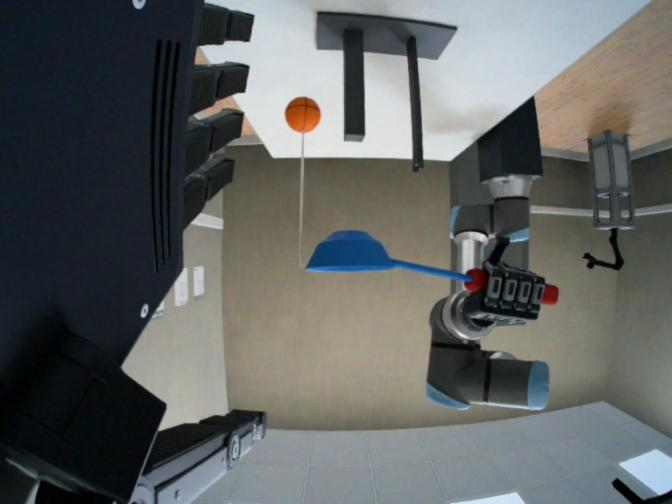

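>>> move --target '[0.3786,-0.1262,-0.0803,0,0,0,0.98,0.98,0.97,0.97,0.89,1,-0.5,-0.85,0,0,0,0,0,0,-1,-1,-1,-1,-1,-1,0.6,-0.5]' --speed 0.2

>>> wait --seconds 0.5

>>> move --target '[-0.6536,-0.1211,0.0497,0,0,0,0.98,0.98,0.97,0.97,0.89,1,-0.5,-0.85,0,0,0,0,0,0,-1,-1,-1,-1,-1,-1,0.6,-0.5]' --speed 0.7 --blocking false

>>> wait --seconds 0.03

>>> wait --seconds 0.03

>>> wait --seconds 0.03

>>> wait --seconds 0.03

>>> wait --seconds 0.03

>>> wait --seconds 0.03

>>> wait --seconds 0.03

>>> wait --seconds 0.03

>>> wait --seconds 0.03

>>> wait --seconds 0.03

>>> wait --seconds 0.03

>>> wait --seconds 0.03

Scene clock: 2969.77 s.
left_arm: end_effector_position=(+0.3003, -0.8639, +0.4390) hand_measured=(+0.980, +0.972, +0.912, +0.950, -0.470, +1.000) hand_load_n=(+0.0, +0.5, +9.0, +11.0, +11.5, +2.5) hand_stopped_by=(target, force, force, force, force, target) hand_force_limit=-0.50 hand_speed=-0.85 end_effector_quat_wxyz=(-0.039, -0.078, +0.793, -0.604) | right_arm: end_effector_position=(+0.7706, +0.2811, +0.3149) hand_measured=(-1.000, -1.000, -1.000, -1.000, -1.000, -1.000) hand_load_n=(+0.0, +0.0, +0.0, +0.0, +0.0, +0.0) hand_stopped_by=(target, target, target, target, target, target) hand_force_limit=0.60 hand_speed=-0.50 end_effector_quat_wxyz=(+0.294, -0.530, +0.697, +0.384)
Joint positions: left_arm=[-1.419 -1.362 1.524 0.112 1.685 -3.272] | right_arm=[-0.177 -0.849 1.309 1.377 0.584 -3.191]
Joint torques (N m): left_arm=[-11.58 -66.79 -52.57 -1.7 -1.98 4.31] | right_arm=[-3.6 -84.75 -39.25 6.22 -3.98 2.12]
Wrist force (N): left_arm=[-1.6 -0.2 1.8] | right_arm=[-1.6 1.7 -2.5]
Wrist torque (N m): left_arm=[0.03 0.21 -0.63] | right_arm=[0.49 0.31 -0.11]
Wrist force, peak (N): left_arm=[-4.4 1.2 2.7] | right_arm=[-1.7 2.4 -2.9]
Hand target: left_arm +0.3003, -0.8639, +0.4391; -0.039, -0.078, +0.793, -0.604 | right_arm +0.7706, +0.2811, +0.3149; +0.294, -0.530, +0.697, +0.384
Off the commanded pose: left_arm 0.000 m, 0 deg | right_arm 0.000 m, 0 deg.
move: done

Scene clock: 2970.27 s.
left_arm: end_effector_position=(+0.3003, -0.8639, +0.4391) hand_measured=(+0.980, +0.972, +0.912, +0.950, -0.470, +1.000) hand_load_n=(+0.0, +0.5, +9.0, +11.0, +12.0, +2.5) hand_stopped_by=(target, force, force, force, force, target) hand_force_limit=-0.50 hand_speed=-0.85 end_effector_quat_wxyz=(-0.039, -0.078, +0.793, -0.604) | right_arm: end_effector_position=(+0.7706, +0.2811, +0.3149) hand_measured=(-1.000, -1.000, -1.000, -1.000, -1.000, -1.000) hand_load_n=(+0.0, +0.0, +0.0, +0.0, +0.0, +0.0) hand_stopped_by=(target, target, target, target, target, target) hand_force_limit=0.60 hand_speed=-0.50 end_effector_quat_wxyz=(+0.294, -0.530, +0.697, +0.384)
Joint positions: left_arm=[-1.419 -1.362 1.524 0.112 1.685 -3.272] | right_arm=[-0.177 -0.849 1.309 1.377 0.584 -3.191]
Joint torques (N m): left_arm=[-10.73 -55.65 -55 -0.85 -2.48 4.2] | right_arm=[-1.96 -82.95 -38.68 6.29 -4.18 2.24]
Wrist force (N): left_arm=[-1.9 0.4 2.2] | right_arm=[-1.3 1.7 -1.6]
Wrist torque (N m): left_arm=[0.10 0.25 -0.64] | right_arm=[0.44 0.25 -0.09]
Wrist force, peak (N): left_arm=[-1.8 0.3 2.4] | right_arm=[-1.9 1.8 -2.3]
Hand target: left_arm +0.3003, -0.8639, +0.4391; -0.039, -0.078, +0.793, -0.604 | right_arm +0.7706, +0.2811, +0.3149; +0.294, -0.530, +0.697, +0.384
Off the commanded pose: left_arm 0.000 m, 0 deg | right_arm 0.000 m, 0 deg.
wait: 0.50 s; at rest by 0.17 s

Scene clock: 2970.77 s.
left_arm: end_effector_position=(+0.5062, -0.8670, +0.4382) hand_measured=(+0.980, +0.972, +0.912, +0.950, -0.470, +1.000) hand_load_n=(+0.0, +0.5, +9.0, +11.0, +11.5, +2.5) hand_stopped_by=(target, force, force, force, force, target) hand_force_limit=-0.50 hand_speed=-0.85 end_effector_quat_wxyz=(-0.037, -0.079, +0.791, -0.606) end_effector_velocity=(+0.691, -0.027, -0.004) end_effector_angular_velocity=(-0.013, +0.000, +0.000) | right_arm: end_effector_position=(+0.7706, +0.2811, +0.3149) hand_measured=(-1.000, -1.000, -1.000, -1.000, -1.000, -1.000) hand_load_n=(+0.0, +0.0, +0.0, +0.0, +0.0, +0.0) hand_stopped_by=(target, target, target, target, target, target) hand_force_limit=0.60 hand_speed=-0.50 end_effector_quat_wxyz=(+0.294, -0.530, +0.697, +0.384)
Joint positions: left_arm=[-1.145 -1.18 1.288 0.178 1.943 -3.195] | right_arm=[-0.177 -0.849 1.309 1.377 0.584 -3.191]
Joint velocities: left_arm=[0.806 0.775 -1.076 0.375 0.776 0.239] | right_arm=[within noise]
Joint torques (N m): left_arm=[13.03 -34.68 -64.72 2.51 3.61 5.16] | right_arm=[-3.54 -83.5 -39.4 6.53 -4.26 2.12]
Wrist force (N): left_arm=[-2.3 0.7 1.7] | right_arm=[-1.6 1.6 -2.6]
Wrist torque (N m): left_arm=[0.11 0.31 -0.85] | right_arm=[0.47 0.32 -0.12]
Wrist force, peak (N): left_arm=[2.3 1.3 1.9] | right_arm=[-2.0 2.0 -2.5]
Hand target: left_arm +0.5458, -0.8748, +0.4391; -0.039, -0.078, +0.793, -0.604 | right_arm +0.7706, +0.2811, +0.3149; +0.294, -0.530, +0.697, +0.384
Off the commanded pose: left_arm 0.194 m, 0 deg | right_arm 0.000 m, 0 deg.
move: running

Scene clock: 2970.80 s.
left_arm: end_effector_position=(+0.5282, -0.8680, +0.4381) hand_measured=(+0.980, +0.972, +0.912, +0.950, -0.470, +1.000) hand_load_n=(+0.0, +0.0, +9.0, +11.0, +12.0, +2.5) hand_stopped_by=(target, force, force, force, force, target) hand_force_limit=-0.50 hand_speed=-0.85 end_effector_quat_wxyz=(-0.037, -0.079, +0.791, -0.606) end_effector_velocity=(+0.684, -0.030, -0.005) end_effector_angular_velocity=(-0.011, -0.001, -0.001) | right_arm: end_effector_position=(+0.7706, +0.2811, +0.3149) hand_measured=(-1.000, -1.000, -1.000, -1.000, -1.000, -1.000) hand_load_n=(+0.0, +0.0, +0.0, +0.0, +0.0, +0.0) hand_stopped_by=(target, target, target, target, target, target) hand_force_limit=0.60 hand_speed=-0.50 end_effector_quat_wxyz=(+0.294, -0.530, +0.697, +0.384)
Joint positions: left_arm=[-1.12 -1.155 1.253 0.19 1.967 -3.188] | right_arm=[-0.177 -0.849 1.309 1.377 0.584 -3.191]
Joint velocities: left_arm=[0.771 0.8 -1.131 0.41 0.741 0.234] | right_arm=[within noise]
Joint torques (N m): left_arm=[17.67 -36.04 -63.68 2.95 3.65 4.78] | right_arm=[-2.84 -82.97 -39.93 6.53 -4.04 2.58]
Wrist force (N): left_arm=[-2.1 0.8 2.0] | right_arm=[-1.6 2.1 -2.4]
Wrist torque (N m): left_arm=[0.09 0.27 -0.84] | right_arm=[0.52 0.32 -0.10]
Wrist force, peak (N): left_arm=[-2.1 0.8 2.0] | right_arm=[-1.6 2.1 -2.4]
Hand target: left_arm +0.5687, -0.8758, +0.4391; -0.039, -0.078, +0.793, -0.604 | right_arm +0.7706, +0.2811, +0.3149; +0.294, -0.530, +0.697, +0.384
Off the commanded pose: left_arm 0.172 m, 1 deg | right_arm 0.000 m, 0 deg.
earlier move: running
wait: 0.03 s; no rest

Scene clock: 2970.83 s.
left_arm: end_effector_position=(+0.5554, -0.8693, +0.4379) hand_measured=(+0.980, +0.972, +0.912, +0.950, -0.470, +1.000) hand_load_n=(+0.0, +0.0, +9.5, +11.0, +11.5, +2.5) hand_stopped_by=(target, force, force, force, force, target) hand_force_limit=-0.50 hand_speed=-0.85 end_effector_quat_wxyz=(-0.037, -0.079, +0.790, -0.606) end_effector_velocity=(+0.679, -0.031, -0.004) end_effector_angular_velocity=(-0.014, -0.003, -0.001) | right_arm: end_effector_position=(+0.7706, +0.2811, +0.3149) hand_measured=(-1.000, -1.000, -1.000, -1.000, -1.000, -1.000) hand_load_n=(+0.0, +0.0, +0.0, +0.0, +0.0, +0.0) hand_stopped_by=(target, target, target, target, target, target) hand_force_limit=0.60 hand_speed=-0.50 end_effector_quat_wxyz=(+0.294, -0.530, +0.697, +0.384)
Joint positions: left_arm=[-1.09 -1.122 1.206 0.208 1.996 -3.179] | right_arm=[-0.177 -0.849 1.309 1.377 0.584 -3.191]
Joint velocities: left_arm=[0.735 0.831 -1.201 0.45 0.705 0.228] | right_arm=[within noise]
Joint torques (N m): left_arm=[16.51 -38.77 -65.71 3.06 3.68 5.09] | right_arm=[-3.68 -82.88 -39.46 6.55 -3.9 1.85]
Wrist force (N): left_arm=[-1.9 0.3 1.9] | right_arm=[-1.6 1.7 -1.7]
Wrist torque (N m): left_arm=[0.06 0.24 -0.84] | right_arm=[0.43 0.29 -0.11]
Wrist force, peak (N): left_arm=[-1.9 0.3 1.9] | right_arm=[-1.6 1.7 -1.7]
Hand target: left_arm +0.5916, -0.8768, +0.4391; -0.039, -0.078, +0.793, -0.604 | right_arm +0.7706, +0.2811, +0.3149; +0.294, -0.530, +0.697, +0.384
Off the commanded pose: left_arm 0.145 m, 1 deg | right_arm 0.000 m, 0 deg.
earlier move: running
wait: 0.03 s; no rest

Scene clock: 2970.87 s.
left_arm: end_effector_position=(+0.5771, -0.8703, +0.4378) hand_measured=(+0.980, +0.972, +0.912, +0.950, -0.470, +1.000) hand_load_n=(+0.0, +0.5, +9.0, +11.0, +12.0, +2.5) hand_stopped_by=(target, force, force, force, force, target) hand_force_limit=-0.50 hand_speed=-0.85 end_effector_quat_wxyz=(-0.037, -0.079, +0.790, -0.607) end_effector_velocity=(+0.676, -0.027, -0.002) end_effector_angular_velocity=(-0.015, -0.003, +0.002) | right_arm: end_effector_position=(+0.7706, +0.2811, +0.3149) hand_measured=(-1.000, -1.000, -1.000, -1.000, -1.000, -1.000) hand_load_n=(+0.0, +0.0, +0.0, +0.0, +0.0, +0.0) hand_stopped_by=(target, target, target, target, target, target) hand_force_limit=0.60 hand_speed=-0.50 end_effector_quat_wxyz=(+0.294, -0.530, +0.697, +0.384)
Joint positions: left_arm=[-1.067 -1.095 1.167 0.223 2.018 -3.171] | right_arm=[-0.177 -0.849 1.309 1.377 0.584 -3.191]
Joint velocities: left_arm=[0.71 0.853 -1.257 0.486 0.678 0.223] | right_arm=[within noise]
Joint torques (N m): left_arm=[17.61 -37.3 -64.88 2.71 3.67 5.31] | right_arm=[-1.98 -83.42 -39.17 6.43 -4.01 2.21]
Wrist force (N): left_arm=[-2.1 0.3 2.4] | right_arm=[-1.6 1.8 -1.8]
Wrist torque (N m): left_arm=[0.00 0.25 -0.85] | right_arm=[0.44 0.30 -0.11]
Wrist force, peak (N): left_arm=[-2.1 0.3 2.4] | right_arm=[-1.6 1.8 -1.8]
Hand target: left_arm +0.6141, -0.8778, +0.4391; -0.039, -0.078, +0.793, -0.604 | right_arm +0.7706, +0.2811, +0.3149; +0.294, -0.530, +0.697, +0.384
Off the commanded pose: left_arm 0.123 m, 1 deg | right_arm 0.000 m, 0 deg.
earlier move: running
wait: 0.03 s; no rest

Scene clock: 2970.90 s.
left_arm: end_effector_position=(+0.5985, -0.8712, +0.4377) hand_measured=(+0.980, +0.972, +0.912, +0.950, -0.470, +1.000) hand_load_n=(+0.0, +0.5, +9.5, +11.0, +11.5, +2.5) hand_stopped_by=(target, force, force, force, force, target) hand_force_limit=-0.50 hand_speed=-0.85 end_effector_quat_wxyz=(-0.036, -0.079, +0.790, -0.607) end_effector_velocity=(+0.664, -0.026, -0.004) end_effector_angular_velocity=(-0.013, -0.004, +0.006) | right_arm: end_effector_position=(+0.7706, +0.2811, +0.3149) hand_measured=(-1.000, -1.000, -1.000, -1.000, -1.000, -1.000) hand_load_n=(+0.0, +0.0, +0.0, +0.0, +0.0, +0.0) hand_stopped_by=(target, target, target, target, target, target) hand_force_limit=0.60 hand_speed=-0.50 end_effector_quat_wxyz=(+0.294, -0.530, +0.697, +0.384)
Joint positions: left_arm=[-1.044 -1.067 1.126 0.239 2.039 -3.164] | right_arm=[-0.177 -0.849 1.309 1.377 0.584 -3.191]
Joint velocities: left_arm=[0.675 0.869 -1.302 0.517 0.641 0.216] | right_arm=[within noise]
Joint torques (N m): left_arm=[5.3 -43.41 -63.11 2.39 3.62 4.96] | right_arm=[-2.83 -82.79 -40.69 6.44 -4.15 2]
Wrist force (N): left_arm=[-2.4 0.3 2.0] | right_arm=[-1.5 2.0 -2.3]
Wrist torque (N m): left_arm=[0.03 0.29 -0.84] | right_arm=[0.52 0.30 -0.10]
Wrist force, peak (N): left_arm=[-2.4 0.3 2.0] | right_arm=[-1.5 2.0 -2.3]
Hand target: left_arm +0.6342, -0.8787, +0.4391; -0.039, -0.078, +0.793, -0.604 | right_arm +0.7706, +0.2811, +0.3149; +0.294, -0.530, +0.697, +0.384
Off the commanded pose: left_arm 0.102 m, 1 deg | right_arm 0.000 m, 0 deg.
earlier move: running
wait: 0.03 s; no rest

Scene clock: 2970.93 s.
left_arm: end_effector_position=(+0.6192, -0.8721, +0.4376) hand_measured=(+0.980, +0.972, +0.912, +0.950, -0.470, +1.000) hand_load_n=(+0.0, +0.5, +9.0, +11.0, +11.5, +2.5) hand_stopped_by=(target, force, force, force, force, target) hand_force_limit=-0.50 hand_speed=-0.85 end_effector_quat_wxyz=(-0.036, -0.079, +0.790, -0.607) end_effector_velocity=(+0.630, -0.028, -0.002) end_effector_angular_velocity=(-0.012, -0.005, +0.002) | right_arm: end_effector_position=(+0.7706, +0.2811, +0.3149) hand_measured=(-1.000, -1.000, -1.000, -1.000, -1.000, -1.000) hand_load_n=(+0.0, +0.0, +0.0, +0.0, +0.0, +0.0) hand_stopped_by=(target, target, target, target, target, target) hand_force_limit=0.60 hand_speed=-0.50 end_effector_quat_wxyz=(+0.294, -0.530, +0.697, +0.384)
Joint positions: left_arm=[-1.024 -1.04 1.084 0.256 2.059 -3.158] | right_arm=[-0.177 -0.849 1.309 1.377 0.584 -3.191]
Joint velocities: left_arm=[0.618 0.862 -1.316 0.537 0.589 0.204] | right_arm=[within noise]
Joint torques (N m): left_arm=[-4.76 -53.27 -62.37 3.13 3.47 4.52] | right_arm=[-3.26 -82.38 -39.24 6.6 -4.01 2.19]
Wrist force (N): left_arm=[-3.9 0.2 1.9] | right_arm=[-1.7 2.1 -2.4]
Wrist torque (N m): left_arm=[0.07 0.46 -0.90] | right_arm=[0.53 0.34 -0.11]
Wrist force, peak (N): left_arm=[-3.9 0.2 1.9] | right_arm=[-1.7 2.1 -2.4]
Hand target: left_arm +0.6516, -0.8795, +0.4392; -0.039, -0.078, +0.793, -0.604 | right_arm +0.7706, +0.2811, +0.3149; +0.294, -0.530, +0.697, +0.384
Off the commanded pose: left_arm 0.081 m, 1 deg | right_arm 0.000 m, 0 deg.
earlier move: running
wait: 0.03 s; no rest

Scene clock: 2970.97 s.
left_arm: end_effector_position=(+0.6384, -0.8731, +0.4376) hand_measured=(+0.980, +0.972, +0.912, +0.950, -0.470, +1.000) hand_load_n=(+0.0, +0.5, +9.0, +10.5, +11.5, +2.5) hand_stopped_by=(target, force, force, force, force, target) hand_force_limit=-0.50 hand_speed=-0.85 end_effector_quat_wxyz=(-0.036, -0.079, +0.790, -0.607) end_effector_velocity=(+0.570, -0.034, -0.002) end_effector_angular_velocity=(+0.001, +0.002, -0.006) | right_arm: end_effector_position=(+0.7706, +0.2811, +0.3149) hand_measured=(-1.000, -1.000, -1.000, -1.000, -1.000, -1.000) hand_load_n=(+0.0, +0.0, +0.0, +0.0, +0.0, +0.0) hand_stopped_by=(target, target, target, target, target, target) hand_force_limit=0.60 hand_speed=-0.50 end_effector_quat_wxyz=(+0.294, -0.530, +0.697, +0.384)
Joint positions: left_arm=[-1.005 -1.013 1.042 0.273 2.076 -3.151] | right_arm=[-0.177 -0.849 1.309 1.377 0.584 -3.191]
Joint velocities: left_arm=[0.54 0.83 -1.292 0.553 0.522 0.185] | right_arm=[within noise]
Joint torques (N m): left_arm=[-13.93 -64.01 -59.6 2.84 2.77 4.59] | right_arm=[-1.39 -84.13 -39.11 6.36 -3.91 1.91]
Wrist force (N): left_arm=[-4.6 0.0 1.9] | right_arm=[-1.0 1.4 -2.0]
Wrist torque (N m): left_arm=[0.01 0.50 -0.93] | right_arm=[0.41 0.21 -0.08]
Wrist force, peak (N): left_arm=[-4.6 0.0 1.9] | right_arm=[-1.0 1.4 -2.0]
Hand target: left_arm +0.6663, -0.8802, +0.4392; -0.039, -0.078, +0.793, -0.604 | right_arm +0.7706, +0.2811, +0.3149; +0.294, -0.530, +0.697, +0.384
Off the commanded pose: left_arm 0.062 m, 1 deg | right_arm 0.000 m, 0 deg.
earlier move: running
wait: 0.03 s; no rest

Scene clock: 2971.00 s.
left_arm: end_effector_position=(+0.6553, -0.8743, +0.4376) hand_measured=(+0.980, +0.972, +0.912, +0.950, -0.470, +1.000) hand_load_n=(+0.0, +0.0, +9.5, +11.0, +12.0, +2.5) hand_stopped_by=(target, force, force, force, force, target) hand_force_limit=-0.50 hand_speed=-0.85 end_effector_quat_wxyz=(-0.037, -0.079, +0.790, -0.607) end_effector_velocity=(+0.494, -0.040, +0.000) end_effector_angular_velocity=(+0.015, +0.006, -0.016) | right_arm: end_effector_position=(+0.7706, +0.2811, +0.3149) hand_measured=(-1.000, -1.000, -1.000, -1.000, -1.000, -1.000) hand_load_n=(+0.5, +0.0, +0.0, +0.0, -0.5, +0.0) hand_stopped_by=(target, target, target, target, target, target) hand_force_limit=0.60 hand_speed=-0.50 end_effector_quat_wxyz=(+0.294, -0.530, +0.697, +0.384)
Joint positions: left_arm=[-0.99 -0.987 1.002 0.291 2.092 -3.146] | right_arm=[-0.177 -0.849 1.309 1.377 0.584 -3.191]
Joint velocities: left_arm=[0.451 0.772 -1.229 0.555 0.445 0.165] | right_arm=[within noise]
Joint torques (N m): left_arm=[-17.84 -76.42 -58.07 2.97 2.25 4.42] | right_arm=[-2.55 -83.11 -39.86 6.56 -4.26 1.97]
Wrist force (N): left_arm=[-5.6 0.6 2.2] | right_arm=[-1.2 2.1 -2.0]
Wrist torque (N m): left_arm=[0.10 0.63 -0.97] | right_arm=[0.50 0.24 -0.08]
Wrist force, peak (N): left_arm=[-5.6 0.6 2.2] | right_arm=[-1.2 2.1 -2.0]
Hand target: left_arm +0.6784, -0.8807, +0.4392; -0.039, -0.078, +0.793, -0.604 | right_arm +0.7706, +0.2811, +0.3149; +0.294, -0.530, +0.697, +0.384
Off the commanded pose: left_arm 0.045 m, 1 deg | right_arm 0.000 m, 0 deg.
earlier move: running
wait: 0.03 s; no rest

Scene clock: 2971.03 s.
left_arm: end_effector_position=(+0.6728, -0.8761, +0.4377) hand_measured=(+0.980, +0.972, +0.912, +0.950, -0.470, +1.000) hand_load_n=(+0.0, +0.5, +9.0, +11.0, +11.5, +2.5) hand_stopped_by=(target, force, force, force, force, target) hand_force_limit=-0.50 hand_speed=-0.85 end_effector_quat_wxyz=(-0.037, -0.079, +0.790, -0.606) end_effector_velocity=(+0.390, -0.045, +0.007) end_effector_angular_velocity=(+0.028, +0.009, -0.027) | right_arm: end_effector_position=(+0.7706, +0.2811, +0.3149) hand_measured=(-1.000, -1.000, -1.000, -1.000, -1.000, -1.000) hand_load_n=(+0.0, +0.0, +0.0, +0.0, -0.5, +0.0) hand_stopped_by=(target, target, target, target, target, target) hand_force_limit=0.60 hand_speed=-0.50 end_effector_quat_wxyz=(+0.294, -0.530, +0.697, +0.384)
Joint positions: left_arm=[-0.974 -0.958 0.955 0.313 2.107 -3.14] | right_arm=[-0.177 -0.849 1.309 1.377 0.584 -3.191]
Joint velocities: left_arm=[0.34 0.667 -1.096 0.528 0.347 0.139] | right_arm=[within noise]
Joint torques (N m): left_arm=[-14.3 -83.88 -54.24 2.51 2.41 4.63] | right_arm=[-3.11 -83.01 -39.42 6.52 -4.09 2.05]
Wrist force (N): left_arm=[-5.7 -0.2 2.0] | right_arm=[-1.7 1.6 -1.6]
Wrist torque (N m): left_arm=[0.04 0.62 -0.98] | right_arm=[0.41 0.31 -0.12]
Wrist force, peak (N): left_arm=[-5.7 -0.2 2.0] | right_arm=[-1.7 1.6 -1.6]
Hand target: left_arm +0.6878, -0.8811, +0.4392; -0.039, -0.078, +0.793, -0.604 | right_arm +0.7706, +0.2811, +0.3149; +0.294, -0.530, +0.697, +0.384
Off the commanded pose: left_arm 0.028 m, 0 deg | right_arm 0.000 m, 0 deg.
earlier move: running
wait: 0.03 s; no rest

Scene clock: 2971.07 s.
left_arm: end_effector_position=(+0.6837, -0.8776, +0.4379) hand_measured=(+0.980, +0.972, +0.912, +0.950, -0.470, +1.000) hand_load_n=(+0.0, +0.5, +9.0, +11.0, +11.5, +2.5) hand_stopped_by=(target, force, force, force, force, target) hand_force_limit=-0.50 hand_speed=-0.85 end_effector_quat_wxyz=(-0.037, -0.079, +0.791, -0.606) end_effector_velocity=(+0.305, -0.046, +0.007) end_effector_angular_velocity=(+0.040, +0.014, -0.033) | right_arm: end_effector_position=(+0.7706, +0.2811, +0.3149) hand_measured=(-1.000, -1.000, -1.000, -1.000, -1.000, -1.000) hand_load_n=(+0.0, +0.0, +0.0, +0.0, +0.0, +0.0) hand_stopped_by=(target, target, target, target, target, target) hand_force_limit=0.60 hand_speed=-0.50 end_effector_quat_wxyz=(+0.294, -0.530, +0.697, +0.384)
Joint positions: left_arm=[-0.965 -0.939 0.923 0.329 2.117 -3.136] | right_arm=[-0.177 -0.849 1.309 1.377 0.584 -3.191]
Joint velocities: left_arm=[0.257 0.567 -0.95 0.484 0.272 0.117] | right_arm=[within noise]
Joint torques (N m): left_arm=[-12.25 -91.08 -50.71 2.73 2.73 3.98] | right_arm=[-0.7 -83.57 -39.31 6.59 -4.03 2.15]
Wrist force (N): left_arm=[-6.1 -0.4 2.4] | right_arm=[-1.5 1.7 -2.2]
Wrist torque (N m): left_arm=[-0.02 0.68 -0.99] | right_arm=[0.46 0.29 -0.11]
Wrist force, peak (N): left_arm=[-6.1 -0.4 2.4] | right_arm=[-1.5 1.7 -2.2]
Hand target: left_arm +0.6945, -0.8814, +0.4392; -0.039, -0.078, +0.793, -0.604 | right_arm +0.7706, +0.2811, +0.3149; +0.294, -0.530, +0.697, +0.384
Off the commanded pose: left_arm 0.017 m, 0 deg | right_arm 0.000 m, 0 deg.
earlier move: running
wait: 0.03 s; no rest

Scene clock: 2971.10 s.
left_arm: end_effector_position=(+0.6920, -0.8790, +0.4381) hand_measured=(+0.980, +0.972, +0.912, +0.950, -0.470, +1.000) hand_load_n=(+0.0, +0.5, +9.0, +11.0, +12.0, +2.5) hand_stopped_by=(target, force, force, force, force, target) hand_force_limit=-0.50 hand_speed=-0.85 end_effector_quat_wxyz=(-0.038, -0.078, +0.791, -0.605) end_effector_velocity=(+0.224, -0.041, +0.009) end_effector_angular_velocity=(+0.046, +0.016, -0.032) | right_arm: end_effector_position=(+0.7706, +0.2811, +0.3149) hand_measured=(-1.000, -1.000, -1.000, -1.000, -1.000, -1.000) hand_load_n=(+0.0, +0.0, +0.0, +0.0, +0.0, +0.0) hand_stopped_by=(target, target, target, target, target, target) hand_force_limit=0.60 hand_speed=-0.50 end_effector_quat_wxyz=(+0.294, -0.530, +0.697, +0.384)
Joint positions: left_arm=[-0.958 -0.923 0.895 0.343 2.125 -3.133] | right_arm=[-0.177 -0.849 1.309 1.377 0.584 -3.191]
Joint velocities: left_arm=[0.182 0.449 -0.769 0.416 0.199 0.093] | right_arm=[within noise]
Joint torques (N m): left_arm=[-13.21 -101.2 -49.03 1.26 2.7 4.1] | right_arm=[-3.05 -83.71 -40.08 6.46 -3.98 2.08]
Wrist force (N): left_arm=[-6.0 -0.2 2.4] | right_arm=[-1.5 1.8 -1.8]
Wrist torque (N m): left_arm=[0.03 0.66 -0.98] | right_arm=[0.46 0.28 -0.10]
Wrist force, peak (N): left_arm=[-6.0 -0.2 2.4] | right_arm=[-1.5 1.8 -1.8]
Hand target: left_arm +0.6985, -0.8816, +0.4392; -0.039, -0.078, +0.793, -0.604 | right_arm +0.7706, +0.2811, +0.3149; +0.294, -0.530, +0.697, +0.384
Off the commanded pose: left_arm 0.008 m, 0 deg | right_arm 0.000 m, 0 deg.
earlier move: running
wait: 0.03 s; no rest

Scene clock: 2971.13 s.
left_arm: end_effector_position=(+0.6977, -0.8802, +0.4384) hand_measured=(+0.980, +0.972, +0.912, +0.950, -0.470, +1.000) hand_load_n=(+0.0, +0.0, +9.0, +11.0, +12.0, +2.5) hand_stopped_by=(target, force, force, force, force, target) hand_force_limit=-0.50 hand_speed=-0.85 end_effector_quat_wxyz=(-0.038, -0.078, +0.792, -0.605) end_effector_velocity=(+0.145, -0.033, +0.008) end_effector_angular_velocity=(+0.046, +0.014, -0.030) | right_arm: end_effector_position=(+0.7706, +0.2811, +0.3149) hand_measured=(-1.000, -1.000, -1.000, -1.000, -1.000, -1.000) hand_load_n=(+0.0, +0.0, +0.0, +0.0, +0.0, +0.0) hand_stopped_by=(target, target, target, target, target, target) hand_force_limit=0.60 hand_speed=-0.50 end_effector_quat_wxyz=(+0.294, -0.530, +0.697, +0.384)
Joint positions: left_arm=[-0.953 -0.911 0.874 0.355 2.13 -3.13] | right_arm=[-0.177 -0.849 1.309 1.377 0.584 -3.191]
Joint velocities: left_arm=[0.113 0.318 -0.556 0.32 0.132 0.069] | right_arm=[within noise]
Joint torques (N m): left_arm=[-14.24 -108.61 -46.07 1.29 2.24 3.31] | right_arm=[-1.94 -83.65 -40.22 6.64 -4.08 2.07]
Wrist force (N): left_arm=[-5.8 -0.6 2.1] | right_arm=[-1.4 1.8 -2.5]
Wrist torque (N m): left_arm=[0.02 0.66 -0.97] | right_arm=[0.49 0.28 -0.10]
Wrist force, peak (N): left_arm=[-5.8 -0.6 2.1] | right_arm=[-1.4 1.8 -2.5]
Hand target: left_arm +0.6998, -0.8816, +0.4392; -0.039, -0.078, +0.793, -0.604 | right_arm +0.7706, +0.2811, +0.3149; +0.294, -0.530, +0.697, +0.384
Off the commanded pose: left_arm 0.003 m, 0 deg | right_arm 0.000 m, 0 deg.
earlier move: running
wait: 0.03 s; no rest

Scene clock: 2971.17 s.
left_arm: end_effector_position=(+0.7010, -0.8811, +0.4386) hand_measured=(+0.980, +0.972, +0.912, +0.950, -0.470, +1.000) hand_load_n=(+0.0, +0.0, +9.0, +11.0, +11.5, +2.5) hand_stopped_by=(target, force, force, force, force, target) hand_force_limit=-0.50 hand_speed=-0.85 end_effector_quat_wxyz=(-0.039, -0.078, +0.792, -0.604) end_effector_velocity=(+0.069, -0.023, +0.009) end_effector_angular_velocity=(+0.039, +0.012, -0.025) | right_arm: end_effector_position=(+0.7706, +0.2811, +0.3149) hand_measured=(-1.000, -1.000, -1.000, -1.000, -1.000, -1.000) hand_load_n=(+0.0, +0.0, +0.0, +0.0, +0.0, +0.0) hand_stopped_by=(target, target, target, target, target, target) hand_force_limit=0.60 hand_speed=-0.50 end_effector_quat_wxyz=(+0.294, -0.530, +0.697, +0.384)
Joint positions: left_arm=[-0.951 -0.903 0.861 0.363 2.133 -3.128] | right_arm=[-0.177 -0.849 1.309 1.377 0.584 -3.191]
Joint velocities: left_arm=[0.051 0.179 -0.326 0.208 0.068 0.043] | right_arm=[within noise]
Joint torques (N m): left_arm=[-8.31 -111.2 -44.5 1.47 1.64 3.76] | right_arm=[-4.8 -84.19 -39.11 6.3 -3.77 2.41]
Wrist force (N): left_arm=[-5.3 -0.5 3.1] | right_arm=[-1.5 1.8 -1.8]
Wrist torque (N m): left_arm=[-0.06 0.55 -0.95] | right_arm=[0.46 0.29 -0.10]
Wrist force, peak (N): left_arm=[-5.3 -0.5 3.1] | right_arm=[-1.5 1.8 -1.8]
Hand target: left_arm +0.6998, -0.8816, +0.4392; -0.039, -0.078, +0.793, -0.604 | right_arm +0.7706, +0.2811, +0.3149; +0.294, -0.530, +0.697, +0.384
Off the commanded pose: left_arm 0.001 m, 0 deg | right_arm 0.000 m, 0 deg.
earlier move: running
wait: 0.03 s; no rest

>>> move --target '[0.4902,0.0908,-0.0373,0,0,-0.1111,0.98,0.98,0.97,0.97,0.89,1,-0.5,-0.85,0,0,0,0,0,0,-1,-1,-1,-1,-1,-1,0.6,-0.5]' --speed 0.2 --cameras '["cam_high","cam_right_wrist"]'

a move is refused until a result has shown your running move's end: call wait (it returns as soon as the move ends) or stop first; nothing of this call was run
Scene clock: 3010.73 s.
left_arm: end_effector_position=(+0.6998, -0.8816, +0.4392) hand_measured=(+0.980, +0.972, +0.912, +0.950, -0.470, +1.000) hand_load_n=(+0.0, +0.0, +9.0, +11.0, +11.5, +2.5) hand_stopped_by=(target, force, force, force, force, target) hand_force_limit=-0.50 hand_speed=-0.85 end_effector_quat_wxyz=(-0.039, -0.078, +0.793, -0.604) | right_arm: end_effector_position=(+0.7706, +0.2811, +0.3149) hand_measured=(-1.000, -1.000, -1.000, -1.000, -1.000, -1.000) hand_load_n=(+0.0, +0.0, +0.0, +0.0, +0.0, +0.0) hand_stopped_by=(target, target, target, target, target, target) hand_force_limit=0.60 hand_speed=-0.50 end_effector_quat_wxyz=(+0.294, -0.530, +0.697, +0.384)
Joint positions: left_arm=[-0.952 -0.903 0.859 0.366 2.132 -3.128] | right_arm=[-0.177 -0.849 1.309 1.377 0.584 -3.191]
Joint torques (N m): left_arm=[-2.75 -98.45 -47.75 0.98 -1.2 2.62] | right_arm=[-2.85 -81.48 -39.54 6.64 -3.91 2.06]
Wrist force (N): left_arm=[-1.9 0.5 2.4] | right_arm=[-1.8 1.9 -2.0]
Wrist torque (N m): left_arm=[0.09 0.20 -0.67] | right_arm=[0.47 0.32 -0.12]
Wrist force, peak (N): left_arm=[-4.1 -0.4 3.1] | right_arm=[-2.2 2.0 -2.7]
Hand target: left_arm +0.6998, -0.8816, +0.4392; -0.039, -0.078, +0.793, -0.604 | right_arm +0.7706, +0.2811, +0.3149; +0.294, -0.530, +0.697, +0.384
Off the commanded pose: left_arm 0.000 m, 0 deg | right_arm 0.000 m, 0 deg.
earlier move: done

>>> move --target '[0.4902,0.0908,-0.0373,0,0,-0.1111,0.98,0.98,0.97,0.97,0.89,1,-0.5,-0.85,0,0,0,0,0,0,-1,-1,-1,-1,-1,-1,0.6,-0.5]' --speed 0.2 --cameras '["cam_high","cam_right_wrist"]'

Scene clock: 3017.60 s.
left_arm: end_effector_position=(+0.4002, -0.8683, +0.4392) hand_measured=(+0.980, +0.972, +0.912, +0.950, -0.470, +1.000) hand_load_n=(+0.0, +0.0, +9.0, +11.0, +12.0, +2.5) hand_stopped_by=(target, force, force, force, force, target) hand_force_limit=-0.50 hand_speed=-0.85 end_effector_quat_wxyz=(-0.143, -0.214, +0.767, -0.588) | right_arm: end_effector_position=(+0.7706, +0.2811, +0.3149) hand_measured=(-1.000, -1.000, -1.000, -1.000, -1.000, -1.000) hand_load_n=(+0.0, +0.0, +0.0, +0.0, +0.0, +0.0) hand_stopped_by=(target, target, target, target, target, target) hand_force_limit=0.60 hand_speed=-0.50 end_effector_quat_wxyz=(+0.294, -0.530, +0.697, +0.384)
Joint positions: left_arm=[-1.247 -1.258 1.385 0.155 1.85 -3.573] | right_arm=[-0.177 -0.849 1.309 1.377 0.584 -3.191]
Joint torques (N m): left_arm=[-9.89 -76.06 -44.51 1.29 -1.55 -0.77] | right_arm=[-3.16 -84.19 -38.68 6.51 -4.04 2.3]
Motor temperatures (°C): left_arm=[35 29 34 36 31 36] | right_arm=[32 39 35 30 34 29]
Wrist force (N): left_arm=[-2.5 0.1 2.3] | right_arm=[-1.7 2.1 -2.4]
Wrist torque (N m): left_arm=[0.02 0.28 -0.70] | right_arm=[0.53 0.32 -0.11]
Wrist force, peak (N): left_arm=[-4.6 0.0 2.5] | right_arm=[-1.8 2.2 -2.6]
Hand target: left_arm +0.4001, -0.8683, +0.4391; -0.143, -0.214, +0.767, -0.588 | right_arm +0.7706, +0.2811, +0.3149; +0.294, -0.530, +0.697, +0.384
Off the commanded pose: left_arm 0.000 m, 0 deg | right_arm 0.000 m, 0 deg.
move: done
camera_calibration:
cam_right_wrist: T_world_to_cam=[[-1, -0.000343328, 0.000718999, 0.767406], [0.000718738, 0.000761837, 0.999999, -0.317325], [-0.000343876, 1, -0.00076159, -0.167336], [0, 0, 0, 1]] pos_world=[0.767576, 0.167842, 0.316646]
Images, in order (width x height): cam_high 672x504, cam_right_wrist 672x504.

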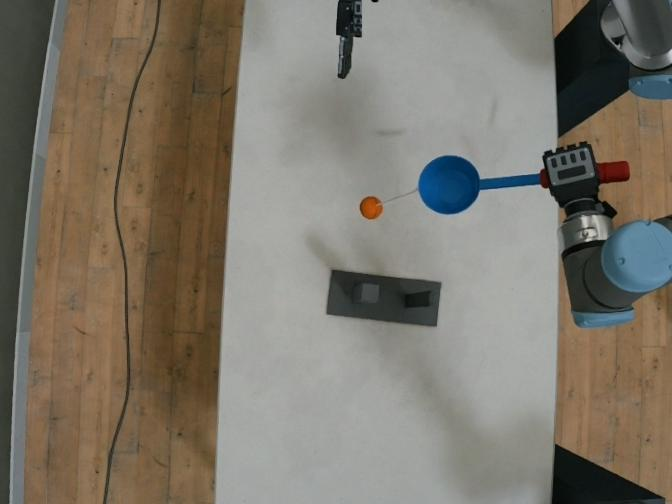

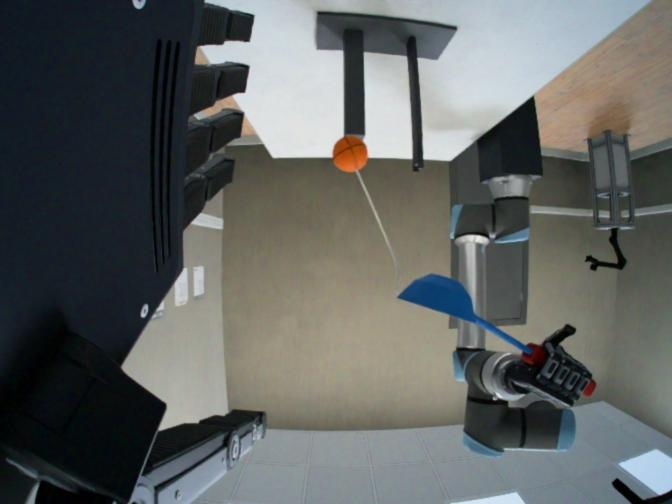

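>>> move --target '[-0.2787,0.4975,0.1587,0,0,0,0.98,0.98,0.97,0.97,0.89,1,-0.5,-0.85,0,0,0,0,0,0,-1,-1,-1,-1,-1,-1,0.6,-0.5]' --speed 0.15

>>> wait --seconds 1.5 --cameras '["cam_high","cam_right_wrist"]'

>>> zoom_image --camera "cam_high" --region '[320, 160, 480, 280]'

Scene clock: 3039.63 s.
left_arm: end_effector_position=(+0.3999, -0.8682, +0.0839) hand_measured=(+0.980, +0.972, +0.912, +0.950, -0.470, +1.000) hand_load_n=(+0.5, +0.0, +9.0, +11.0, +12.0, +2.5) hand_stopped_by=(target, force, force, force, force, target) hand_force_limit=-0.50 hand_speed=-0.85 end_effector_quat_wxyz=(-0.143, -0.214, +0.767, -0.588) | right_arm: end_effector_position=(+0.7706, +0.2811, +0.3149) hand_measured=(-1.000, -1.000, -1.000, -1.000, -1.000, -1.000) hand_load_n=(+0.0, +0.0, +0.0, +0.5, -0.5, +0.0) hand_stopped_by=(target, target, target, target, target, target) hand_force_limit=0.60 hand_speed=-0.50 end_effector_quat_wxyz=(+0.294, -0.530, +0.697, +0.384)
Joint positions: left_arm=[-1.247 -1.024 1.725 -0.417 1.85 -3.573] | right_arm=[-0.177 -0.849 1.309 1.377 0.584 -3.191]
Joint torques (N m): left_arm=[-7.55 -79.67 -44.96 -1.39 -1.89 -3.76] | right_arm=[-2.73 -83.71 -38.94 6.3 -4.17 2.06]
Wrist force (N): left_arm=[-1.6 -0.5 2.5] | right_arm=[-1.8 1.8 -2.3]
Wrist torque (N m): left_arm=[-0.02 0.19 -0.62] | right_arm=[0.48 0.35 -0.12]
Wrist force, peak (N): left_arm=[-3.2 2.2 2.9] | right_arm=[-2.1 1.8 -2.6]
Hand target: left_arm +0.4000, -0.8683, +0.0840; -0.143, -0.214, +0.767, -0.588 | right_arm +0.7706, +0.2811, +0.3149; +0.294, -0.530, +0.697, +0.384
Off the commanded pose: left_arm 0.000 m, 0 deg | right_arm 0.000 m, 0 deg.
move: done

Scene clock: 3041.13 s.
left_arm: end_effector_position=(+0.3999, -0.8683, +0.0840) hand_measured=(+0.980, +0.972, +0.912, +0.950, -0.470, +1.000) hand_load_n=(+0.0, +0.5, +9.0, +10.5, +11.5, +2.5) hand_stopped_by=(target, force, force, force, force, target) hand_force_limit=-0.50 hand_speed=-0.85 end_effector_quat_wxyz=(-0.143, -0.214, +0.767, -0.588) | right_arm: end_effector_position=(+0.7706, +0.2811, +0.3149) hand_measured=(-1.000, -1.000, -1.000, -1.000, -1.000, -1.000) hand_load_n=(+0.0, +0.0, +0.0, +0.0, +0.0, +0.0) hand_stopped_by=(target, target, target, target, target, target) hand_force_limit=0.60 hand_speed=-0.50 end_effector_quat_wxyz=(+0.294, -0.530, +0.697, +0.384)
Joint positions: left_arm=[-1.247 -1.024 1.725 -0.417 1.85 -3.573] | right_arm=[-0.177 -0.849 1.309 1.377 0.584 -3.191]
Joint torques (N m): left_arm=[-3.03 -79.68 -45.41 -2.6 -1.24 -3.87] | right_arm=[-2.36 -83.79 -38.69 6.63 -4.17 2.28]
Wrist force (N): left_arm=[-1.9 0.5 2.8] | right_arm=[-1.3 1.9 -2.3]
Wrist torque (N m): left_arm=[0.09 0.19 -0.59] | right_arm=[0.49 0.26 -0.09]
Wrist force, peak (N): left_arm=[-2.2 0.1 2.7] | right_arm=[-1.8 2.0 -2.5]
Hand target: left_arm +0.4000, -0.8683, +0.0840; -0.143, -0.214, +0.767, -0.588 | right_arm +0.7706, +0.2811, +0.3149; +0.294, -0.530, +0.697, +0.384
Off the commanded pose: left_arm 0.000 m, 0 deg | right_arm 0.000 m, 0 deg.
wait: 1.50 s; at rest by 0.17 s
camera_calibration:
cam_right_wrist: T_world_to_cam=[[-1, -0.000343328, 0.000718999, 0.767406], [0.000718738, 0.000761837, 0.999999, -0.317325], [-0.000343876, 1, -0.00076159, -0.167336], [0, 0, 0, 1]] pos_world=[0.767576, 0.167842, 0.316646]
Images, in order (width x height): cam_high 672x504, cam_right_wrist 672x504.

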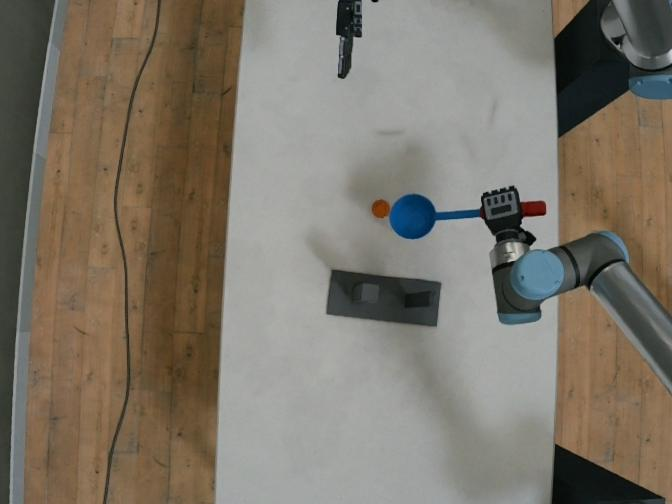

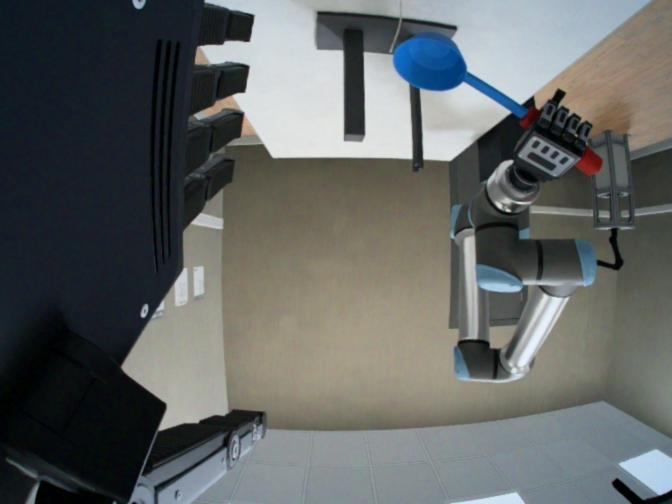

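Scaled by 3.150 from the camera's 672x504 image, which has a finer 960x720 frame.

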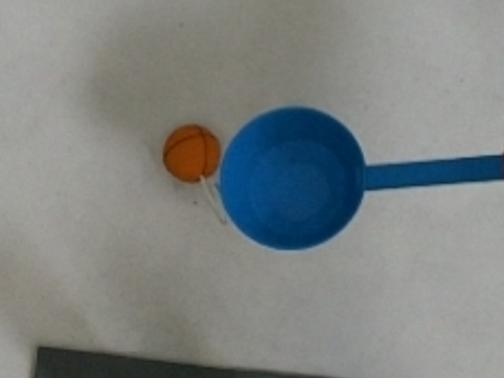

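>>> move --target '[0.0232,-0.0138,0.0844,0,0,0,0.98,0.98,0.97,0.97,0.89,1,-0.5,-0.85,0,0,0,0,0,0,-1,-1,-1,-1,-1,-1,0.6,-0.5]' --speed 0.05

>>> wait --seconds 1.0 --cameras '["cam_high"]'

>>> zoom_image --camera "cam_high" --region '[340, 160, 440, 260]'

Scene clock: 3066.80 s.
left_arm: end_effector_position=(+0.3936, -0.9212, +0.0838) hand_measured=(+0.980, +0.972, +0.912, +0.950, -0.470, +1.000) hand_load_n=(+0.0, +0.5, +9.0, +10.5, +12.0, +2.5) hand_stopped_by=(target, force, force, force, force, target) hand_force_limit=-0.50 hand_speed=-0.85 end_effector_quat_wxyz=(-0.143, -0.214, +0.767, -0.588) end_effector_velocity=(-0.001, +0.003, -0.001) end_effector_angular_velocity=(+0.001, +0.000, +0.000) | right_arm: end_effector_position=(+0.7706, +0.2811, +0.3149) hand_measured=(-1.000, -1.000, -1.000, -1.000, -1.000, -1.000) hand_load_n=(+0.0, +0.0, +0.0, +0.0, +0.0, +0.0) hand_stopped_by=(target, target, target, target, target, target) hand_force_limit=0.60 hand_speed=-0.50 end_effector_quat_wxyz=(+0.294, -0.530, +0.697, +0.384)
Joint positions: left_arm=[-1.277 -0.969 1.629 -0.378 1.821 -3.581] | right_arm=[-0.177 -0.849 1.309 1.377 0.584 -3.191]
Joint velocities: left_arm=[0 -0.002 0.006 -0.002 0 0] | right_arm=[within noise]
Joint torques (N m): left_arm=[8.75 -104.53 -23.21 -3.15 1.46 -1.92] | right_arm=[-1.86 -82.67 -39.31 6.32 -4.27 2.12]
Wrist force (N): left_arm=[-2.1 -0.4 2.6] | right_arm=[-2.0 2.1 -2.4]
Wrist torque (N m): left_arm=[0.00 0.22 -0.48] | right_arm=[0.54 0.37 -0.12]
Wrist force, peak (N): left_arm=[-1.2 0.1 3.4] | right_arm=[-2.0 2.1 -2.4]
Hand target: left_arm +0.3936, -0.9211, +0.0839; -0.143, -0.214, +0.767, -0.588 | right_arm +0.7706, +0.2811, +0.3149; +0.294, -0.530, +0.697, +0.384
Off the commanded pose: left_arm 0.000 m, 0 deg | right_arm 0.000 m, 0 deg.
move: done

Scene clock: 3067.80 s.
left_arm: end_effector_position=(+0.3936, -0.9211, +0.0839) hand_measured=(+0.980, +0.972, +0.912, +0.950, -0.470, +1.000) hand_load_n=(+0.0, +0.5, +9.0, +11.0, +12.0, +2.5) hand_stopped_by=(target, force, force, force, force, target) hand_force_limit=-0.50 hand_speed=-0.85 end_effector_quat_wxyz=(-0.143, -0.214, +0.767, -0.588) | right_arm: end_effector_position=(+0.7706, +0.2811, +0.3149) hand_measured=(-1.000, -1.000, -1.000, -1.000, -1.000, -1.000) hand_load_n=(+0.0, +0.0, +0.0, +0.0, +0.0, +0.0) hand_stopped_by=(target, target, target, target, target, target) hand_force_limit=0.60 hand_speed=-0.50 end_effector_quat_wxyz=(+0.294, -0.530, +0.697, +0.384)
Joint positions: left_arm=[-1.277 -0.97 1.629 -0.379 1.822 -3.581] | right_arm=[-0.177 -0.849 1.309 1.377 0.584 -3.191]
Joint torques (N m): left_arm=[8.8 -106.48 -22.73 -3.41 1.8 3.14] | right_arm=[-1.85 -83.86 -39.52 6.1 -4.24 2.03]
Wrist force (N): left_arm=[-1.5 0.3 2.3] | right_arm=[-1.9 2.0 -2.2]
Wrist torque (N m): left_arm=[0.08 0.14 -0.43] | right_arm=[0.52 0.36 -0.13]
Wrist force, peak (N): left_arm=[-2.1 0.0 2.7] | right_arm=[-2.0 1.6 -2.6]
Hand target: left_arm +0.3936, -0.9211, +0.0839; -0.143, -0.214, +0.767, -0.588 | right_arm +0.7706, +0.2811, +0.3149; +0.294, -0.530, +0.697, +0.384
Off the commanded pose: left_arm 0.000 m, 0 deg | right_arm 0.000 m, 0 deg.
wait: 1.00 s; at rest by 0.17 s
Images, in order (width x height): cam_high 672x504.

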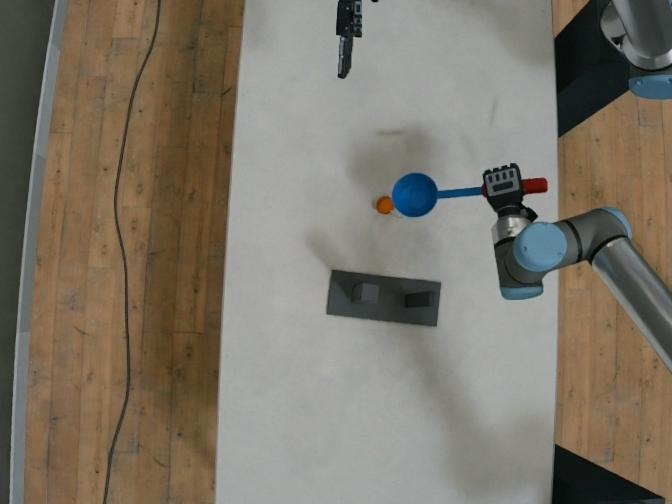

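Scaled by 5.040 from the camera's 672x504 image, which has a finer 960x720 frame.

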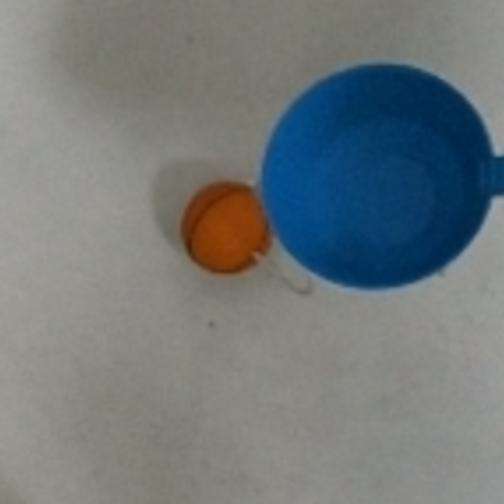

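>>> move --target '[0.018,0.0049,0.0164,0,0,0,0.98,0.98,0.97,0.97,0.89,1,-0.5,-0.85,0,0,0,0,0,0,-1,-1,-1,-1,-1,-1,0.6,-0.5]' --speed 0.03

>>> move --target '[0.0094,-0.0168,-0.0054,0,0,0,0.98,0.98,0.97,0.97,0.89,1,-0.5,-0.85,0,0,0,0,0,0,-1,-1,-1,-1,-1,-1,0.6,-0.5]' --speed 0.006 --cameras '["cam_high"]'

>>> zoom_image --camera "cam_high" --region '[340, 160, 440, 260]'

Scene clock: 3086.83 s.
left_arm: end_effector_position=(+0.3830, -0.9318, +0.0839) hand_measured=(+0.980, +0.972, +0.912, +0.950, -0.470, +1.000) hand_load_n=(+0.0, +0.0, +9.0, +10.5, +11.5, +2.5) hand_stopped_by=(target, force, force, force, force, target) hand_force_limit=-0.50 hand_speed=-0.85 end_effector_quat_wxyz=(-0.143, -0.214, +0.767, -0.588) | right_arm: end_effector_position=(+0.7706, +0.2811, +0.3149) hand_measured=(-1.000, -1.000, -1.000, -1.000, -1.000, -1.000) hand_load_n=(+0.0, +0.0, +0.0, +0.0, +0.0, +0.0) hand_stopped_by=(target, target, target, target, target, target) hand_force_limit=0.60 hand_speed=-0.50 end_effector_quat_wxyz=(+0.294, -0.530, +0.697, +0.384)
Joint positions: left_arm=[-1.294 -0.964 1.619 -0.376 1.805 -3.586] | right_arm=[-0.177 -0.849 1.309 1.377 0.584 -3.191]
Joint torques (N m): left_arm=[8.94 -86.52 -32.27 0.71 1.22 -2.03] | right_arm=[-3.01 -83.47 -38.81 6.45 -4.12 2.04]
Wrist force (N): left_arm=[-1.9 0.3 2.1] | right_arm=[-1.8 1.6 -2.2]
Wrist torque (N m): left_arm=[0.11 0.24 -0.45] | right_arm=[0.44 0.34 -0.12]
Wrist force, peak (N): left_arm=[-2.3 0.0 2.8] | right_arm=[-2.0 2.4 -2.2]
Hand target: left_arm +0.3831, -0.9316, +0.0839; -0.143, -0.214, +0.767, -0.588 | right_arm +0.7706, +0.2811, +0.3149; +0.294, -0.530, +0.697, +0.384
Off the commanded pose: left_arm 0.000 m, 0 deg | right_arm 0.000 m, 0 deg.
move: done

Scene clock: 3089.07 s.
left_arm: end_effector_position=(+0.3831, -0.9316, +0.0959) hand_measured=(+0.980, +0.972, +0.912, +0.950, -0.470, +1.000) hand_load_n=(+0.0, +0.5, +9.0, +10.5, +11.5, +2.5) hand_stopped_by=(target, force, force, force, force, target) hand_force_limit=-0.50 hand_speed=-0.85 end_effector_quat_wxyz=(-0.143, -0.214, +0.767, -0.588) | right_arm: end_effector_position=(+0.7706, +0.2811, +0.3149) hand_measured=(-1.000, -1.000, -1.000, -1.000, -1.000, -1.000) hand_load_n=(+0.0, +0.0, +0.0, +0.0, +0.0, +0.0) hand_stopped_by=(target, target, target, target, target, target) hand_force_limit=0.60 hand_speed=-0.50 end_effector_quat_wxyz=(+0.294, -0.530, +0.697, +0.384)
Joint positions: left_arm=[-1.294 -0.976 1.614 -0.358 1.805 -3.586] | right_arm=[-0.177 -0.849 1.309 1.377 0.584 -3.191]
Joint torques (N m): left_arm=[8.67 -94.36 -44.53 -0.47 1.81 3.47] | right_arm=[-1.04 -82.81 -39.89 6.48 -4.21 1.96]
Wrist force (N): left_arm=[-1.9 -0.5 2.3] | right_arm=[-1.7 1.4 -2.4]
Wrist torque (N m): left_arm=[-0.01 0.22 -0.47] | right_arm=[0.43 0.32 -0.12]
Wrist force, peak (N): left_arm=[-1.9 0.4 3.0] | right_arm=[-2.1 1.8 -2.5]
Hand target: left_arm +0.3831, -0.9316, +0.0959; -0.143, -0.214, +0.767, -0.588 | right_arm +0.7706, +0.2811, +0.3149; +0.294, -0.530, +0.697, +0.384
Off the commanded pose: left_arm 0.000 m, 0 deg | right_arm 0.000 m, 0 deg.
move: done
Images, in order (width x height): cam_high 672x504.

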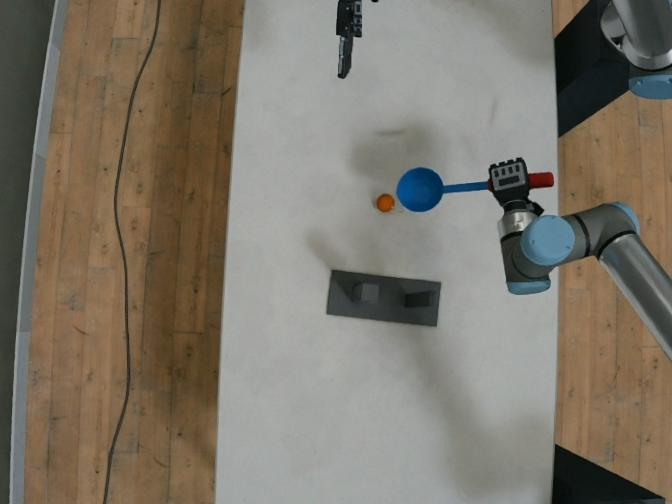

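Scaled by 5.040 from the camera's 672x504 image, which has a finer 960x720 frame.

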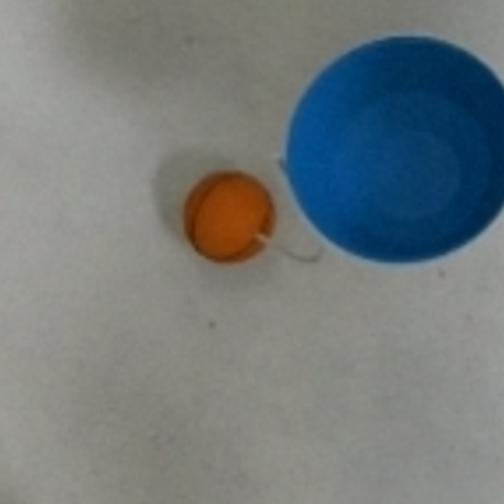

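>>> move --target '[0.0183,-0.0304,-0.0042,0,0,0,0.98,0.98,0.97,0.97,0.89,1,-0.5,-0.85,0,0,0,0,0,0,-1,-1,-1,-1,-1,-1,0.6,-0.5]' --speed 0.006 --cameras '["cam_high"]'

>>> zoom_image --camera "cam_high" --region '[340, 160, 440, 260]'

Scene clock: 3105.27 s.
left_arm: end_effector_position=(+0.3826, -0.9349, +0.1171) hand_measured=(+0.980, +0.972, +0.912, +0.950, -0.470, +1.000) hand_load_n=(+0.5, +0.0, +9.5, +11.0, +12.0, +2.5) hand_stopped_by=(target, force, force, force, force, target) hand_force_limit=-0.50 hand_speed=-0.85 end_effector_quat_wxyz=(-0.143, -0.214, +0.767, -0.588) | right_arm: end_effector_position=(+0.7706, +0.2811, +0.3149) hand_measured=(-1.000, -1.000, -1.000, -1.000, -1.000, -1.000) hand_load_n=(+0.0, +0.0, +0.0, +0.0, -0.5, +0.0) hand_stopped_by=(target, target, target, target, target, target) hand_force_limit=0.60 hand_speed=-0.50 end_effector_quat_wxyz=(+0.294, -0.530, +0.697, +0.384)
Joint positions: left_arm=[-1.296 -0.993 1.597 -0.325 1.803 -3.587] | right_arm=[-0.177 -0.849 1.309 1.377 0.584 -3.191]
Joint torques (N m): left_arm=[-11.93 -93.98 -44.34 -0.27 -2.05 -3.94] | right_arm=[-0.94 -83.15 -39.19 6.56 -4.13 1.93]
Wrist force (N): left_arm=[-1.8 0.0 2.5] | right_arm=[-1.7 1.8 -2.2]
Wrist torque (N m): left_arm=[0.04 0.19 -0.45] | right_arm=[0.48 0.32 -0.12]
Wrist force, peak (N): left_arm=[-2.1 -0.1 3.1] | right_arm=[-1.7 2.1 -3.0]
Hand target: left_arm +0.3826, -0.9349, +0.1170; -0.143, -0.214, +0.767, -0.588 | right_arm +0.7706, +0.2811, +0.3149; +0.294, -0.530, +0.697, +0.384
Off the commanded pose: left_arm 0.000 m, 0 deg | right_arm 0.000 m, 0 deg.
move: done
Images, in order (width x height): cam_high 672x504.

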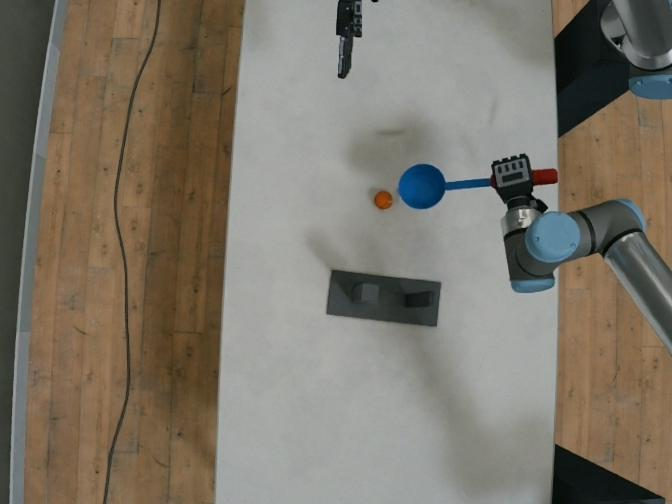

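Scaled by 5.040 from the camera's 672x504 image, which has a finer 960x720 frame.

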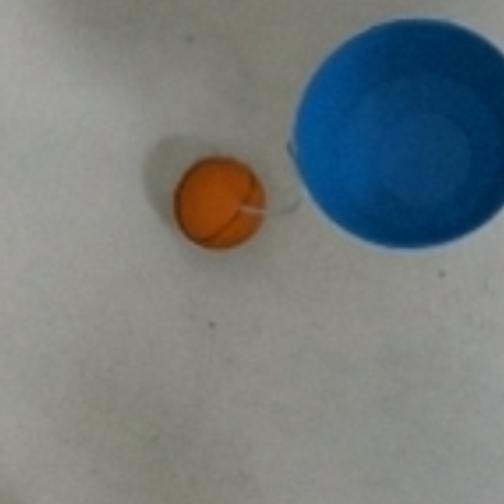

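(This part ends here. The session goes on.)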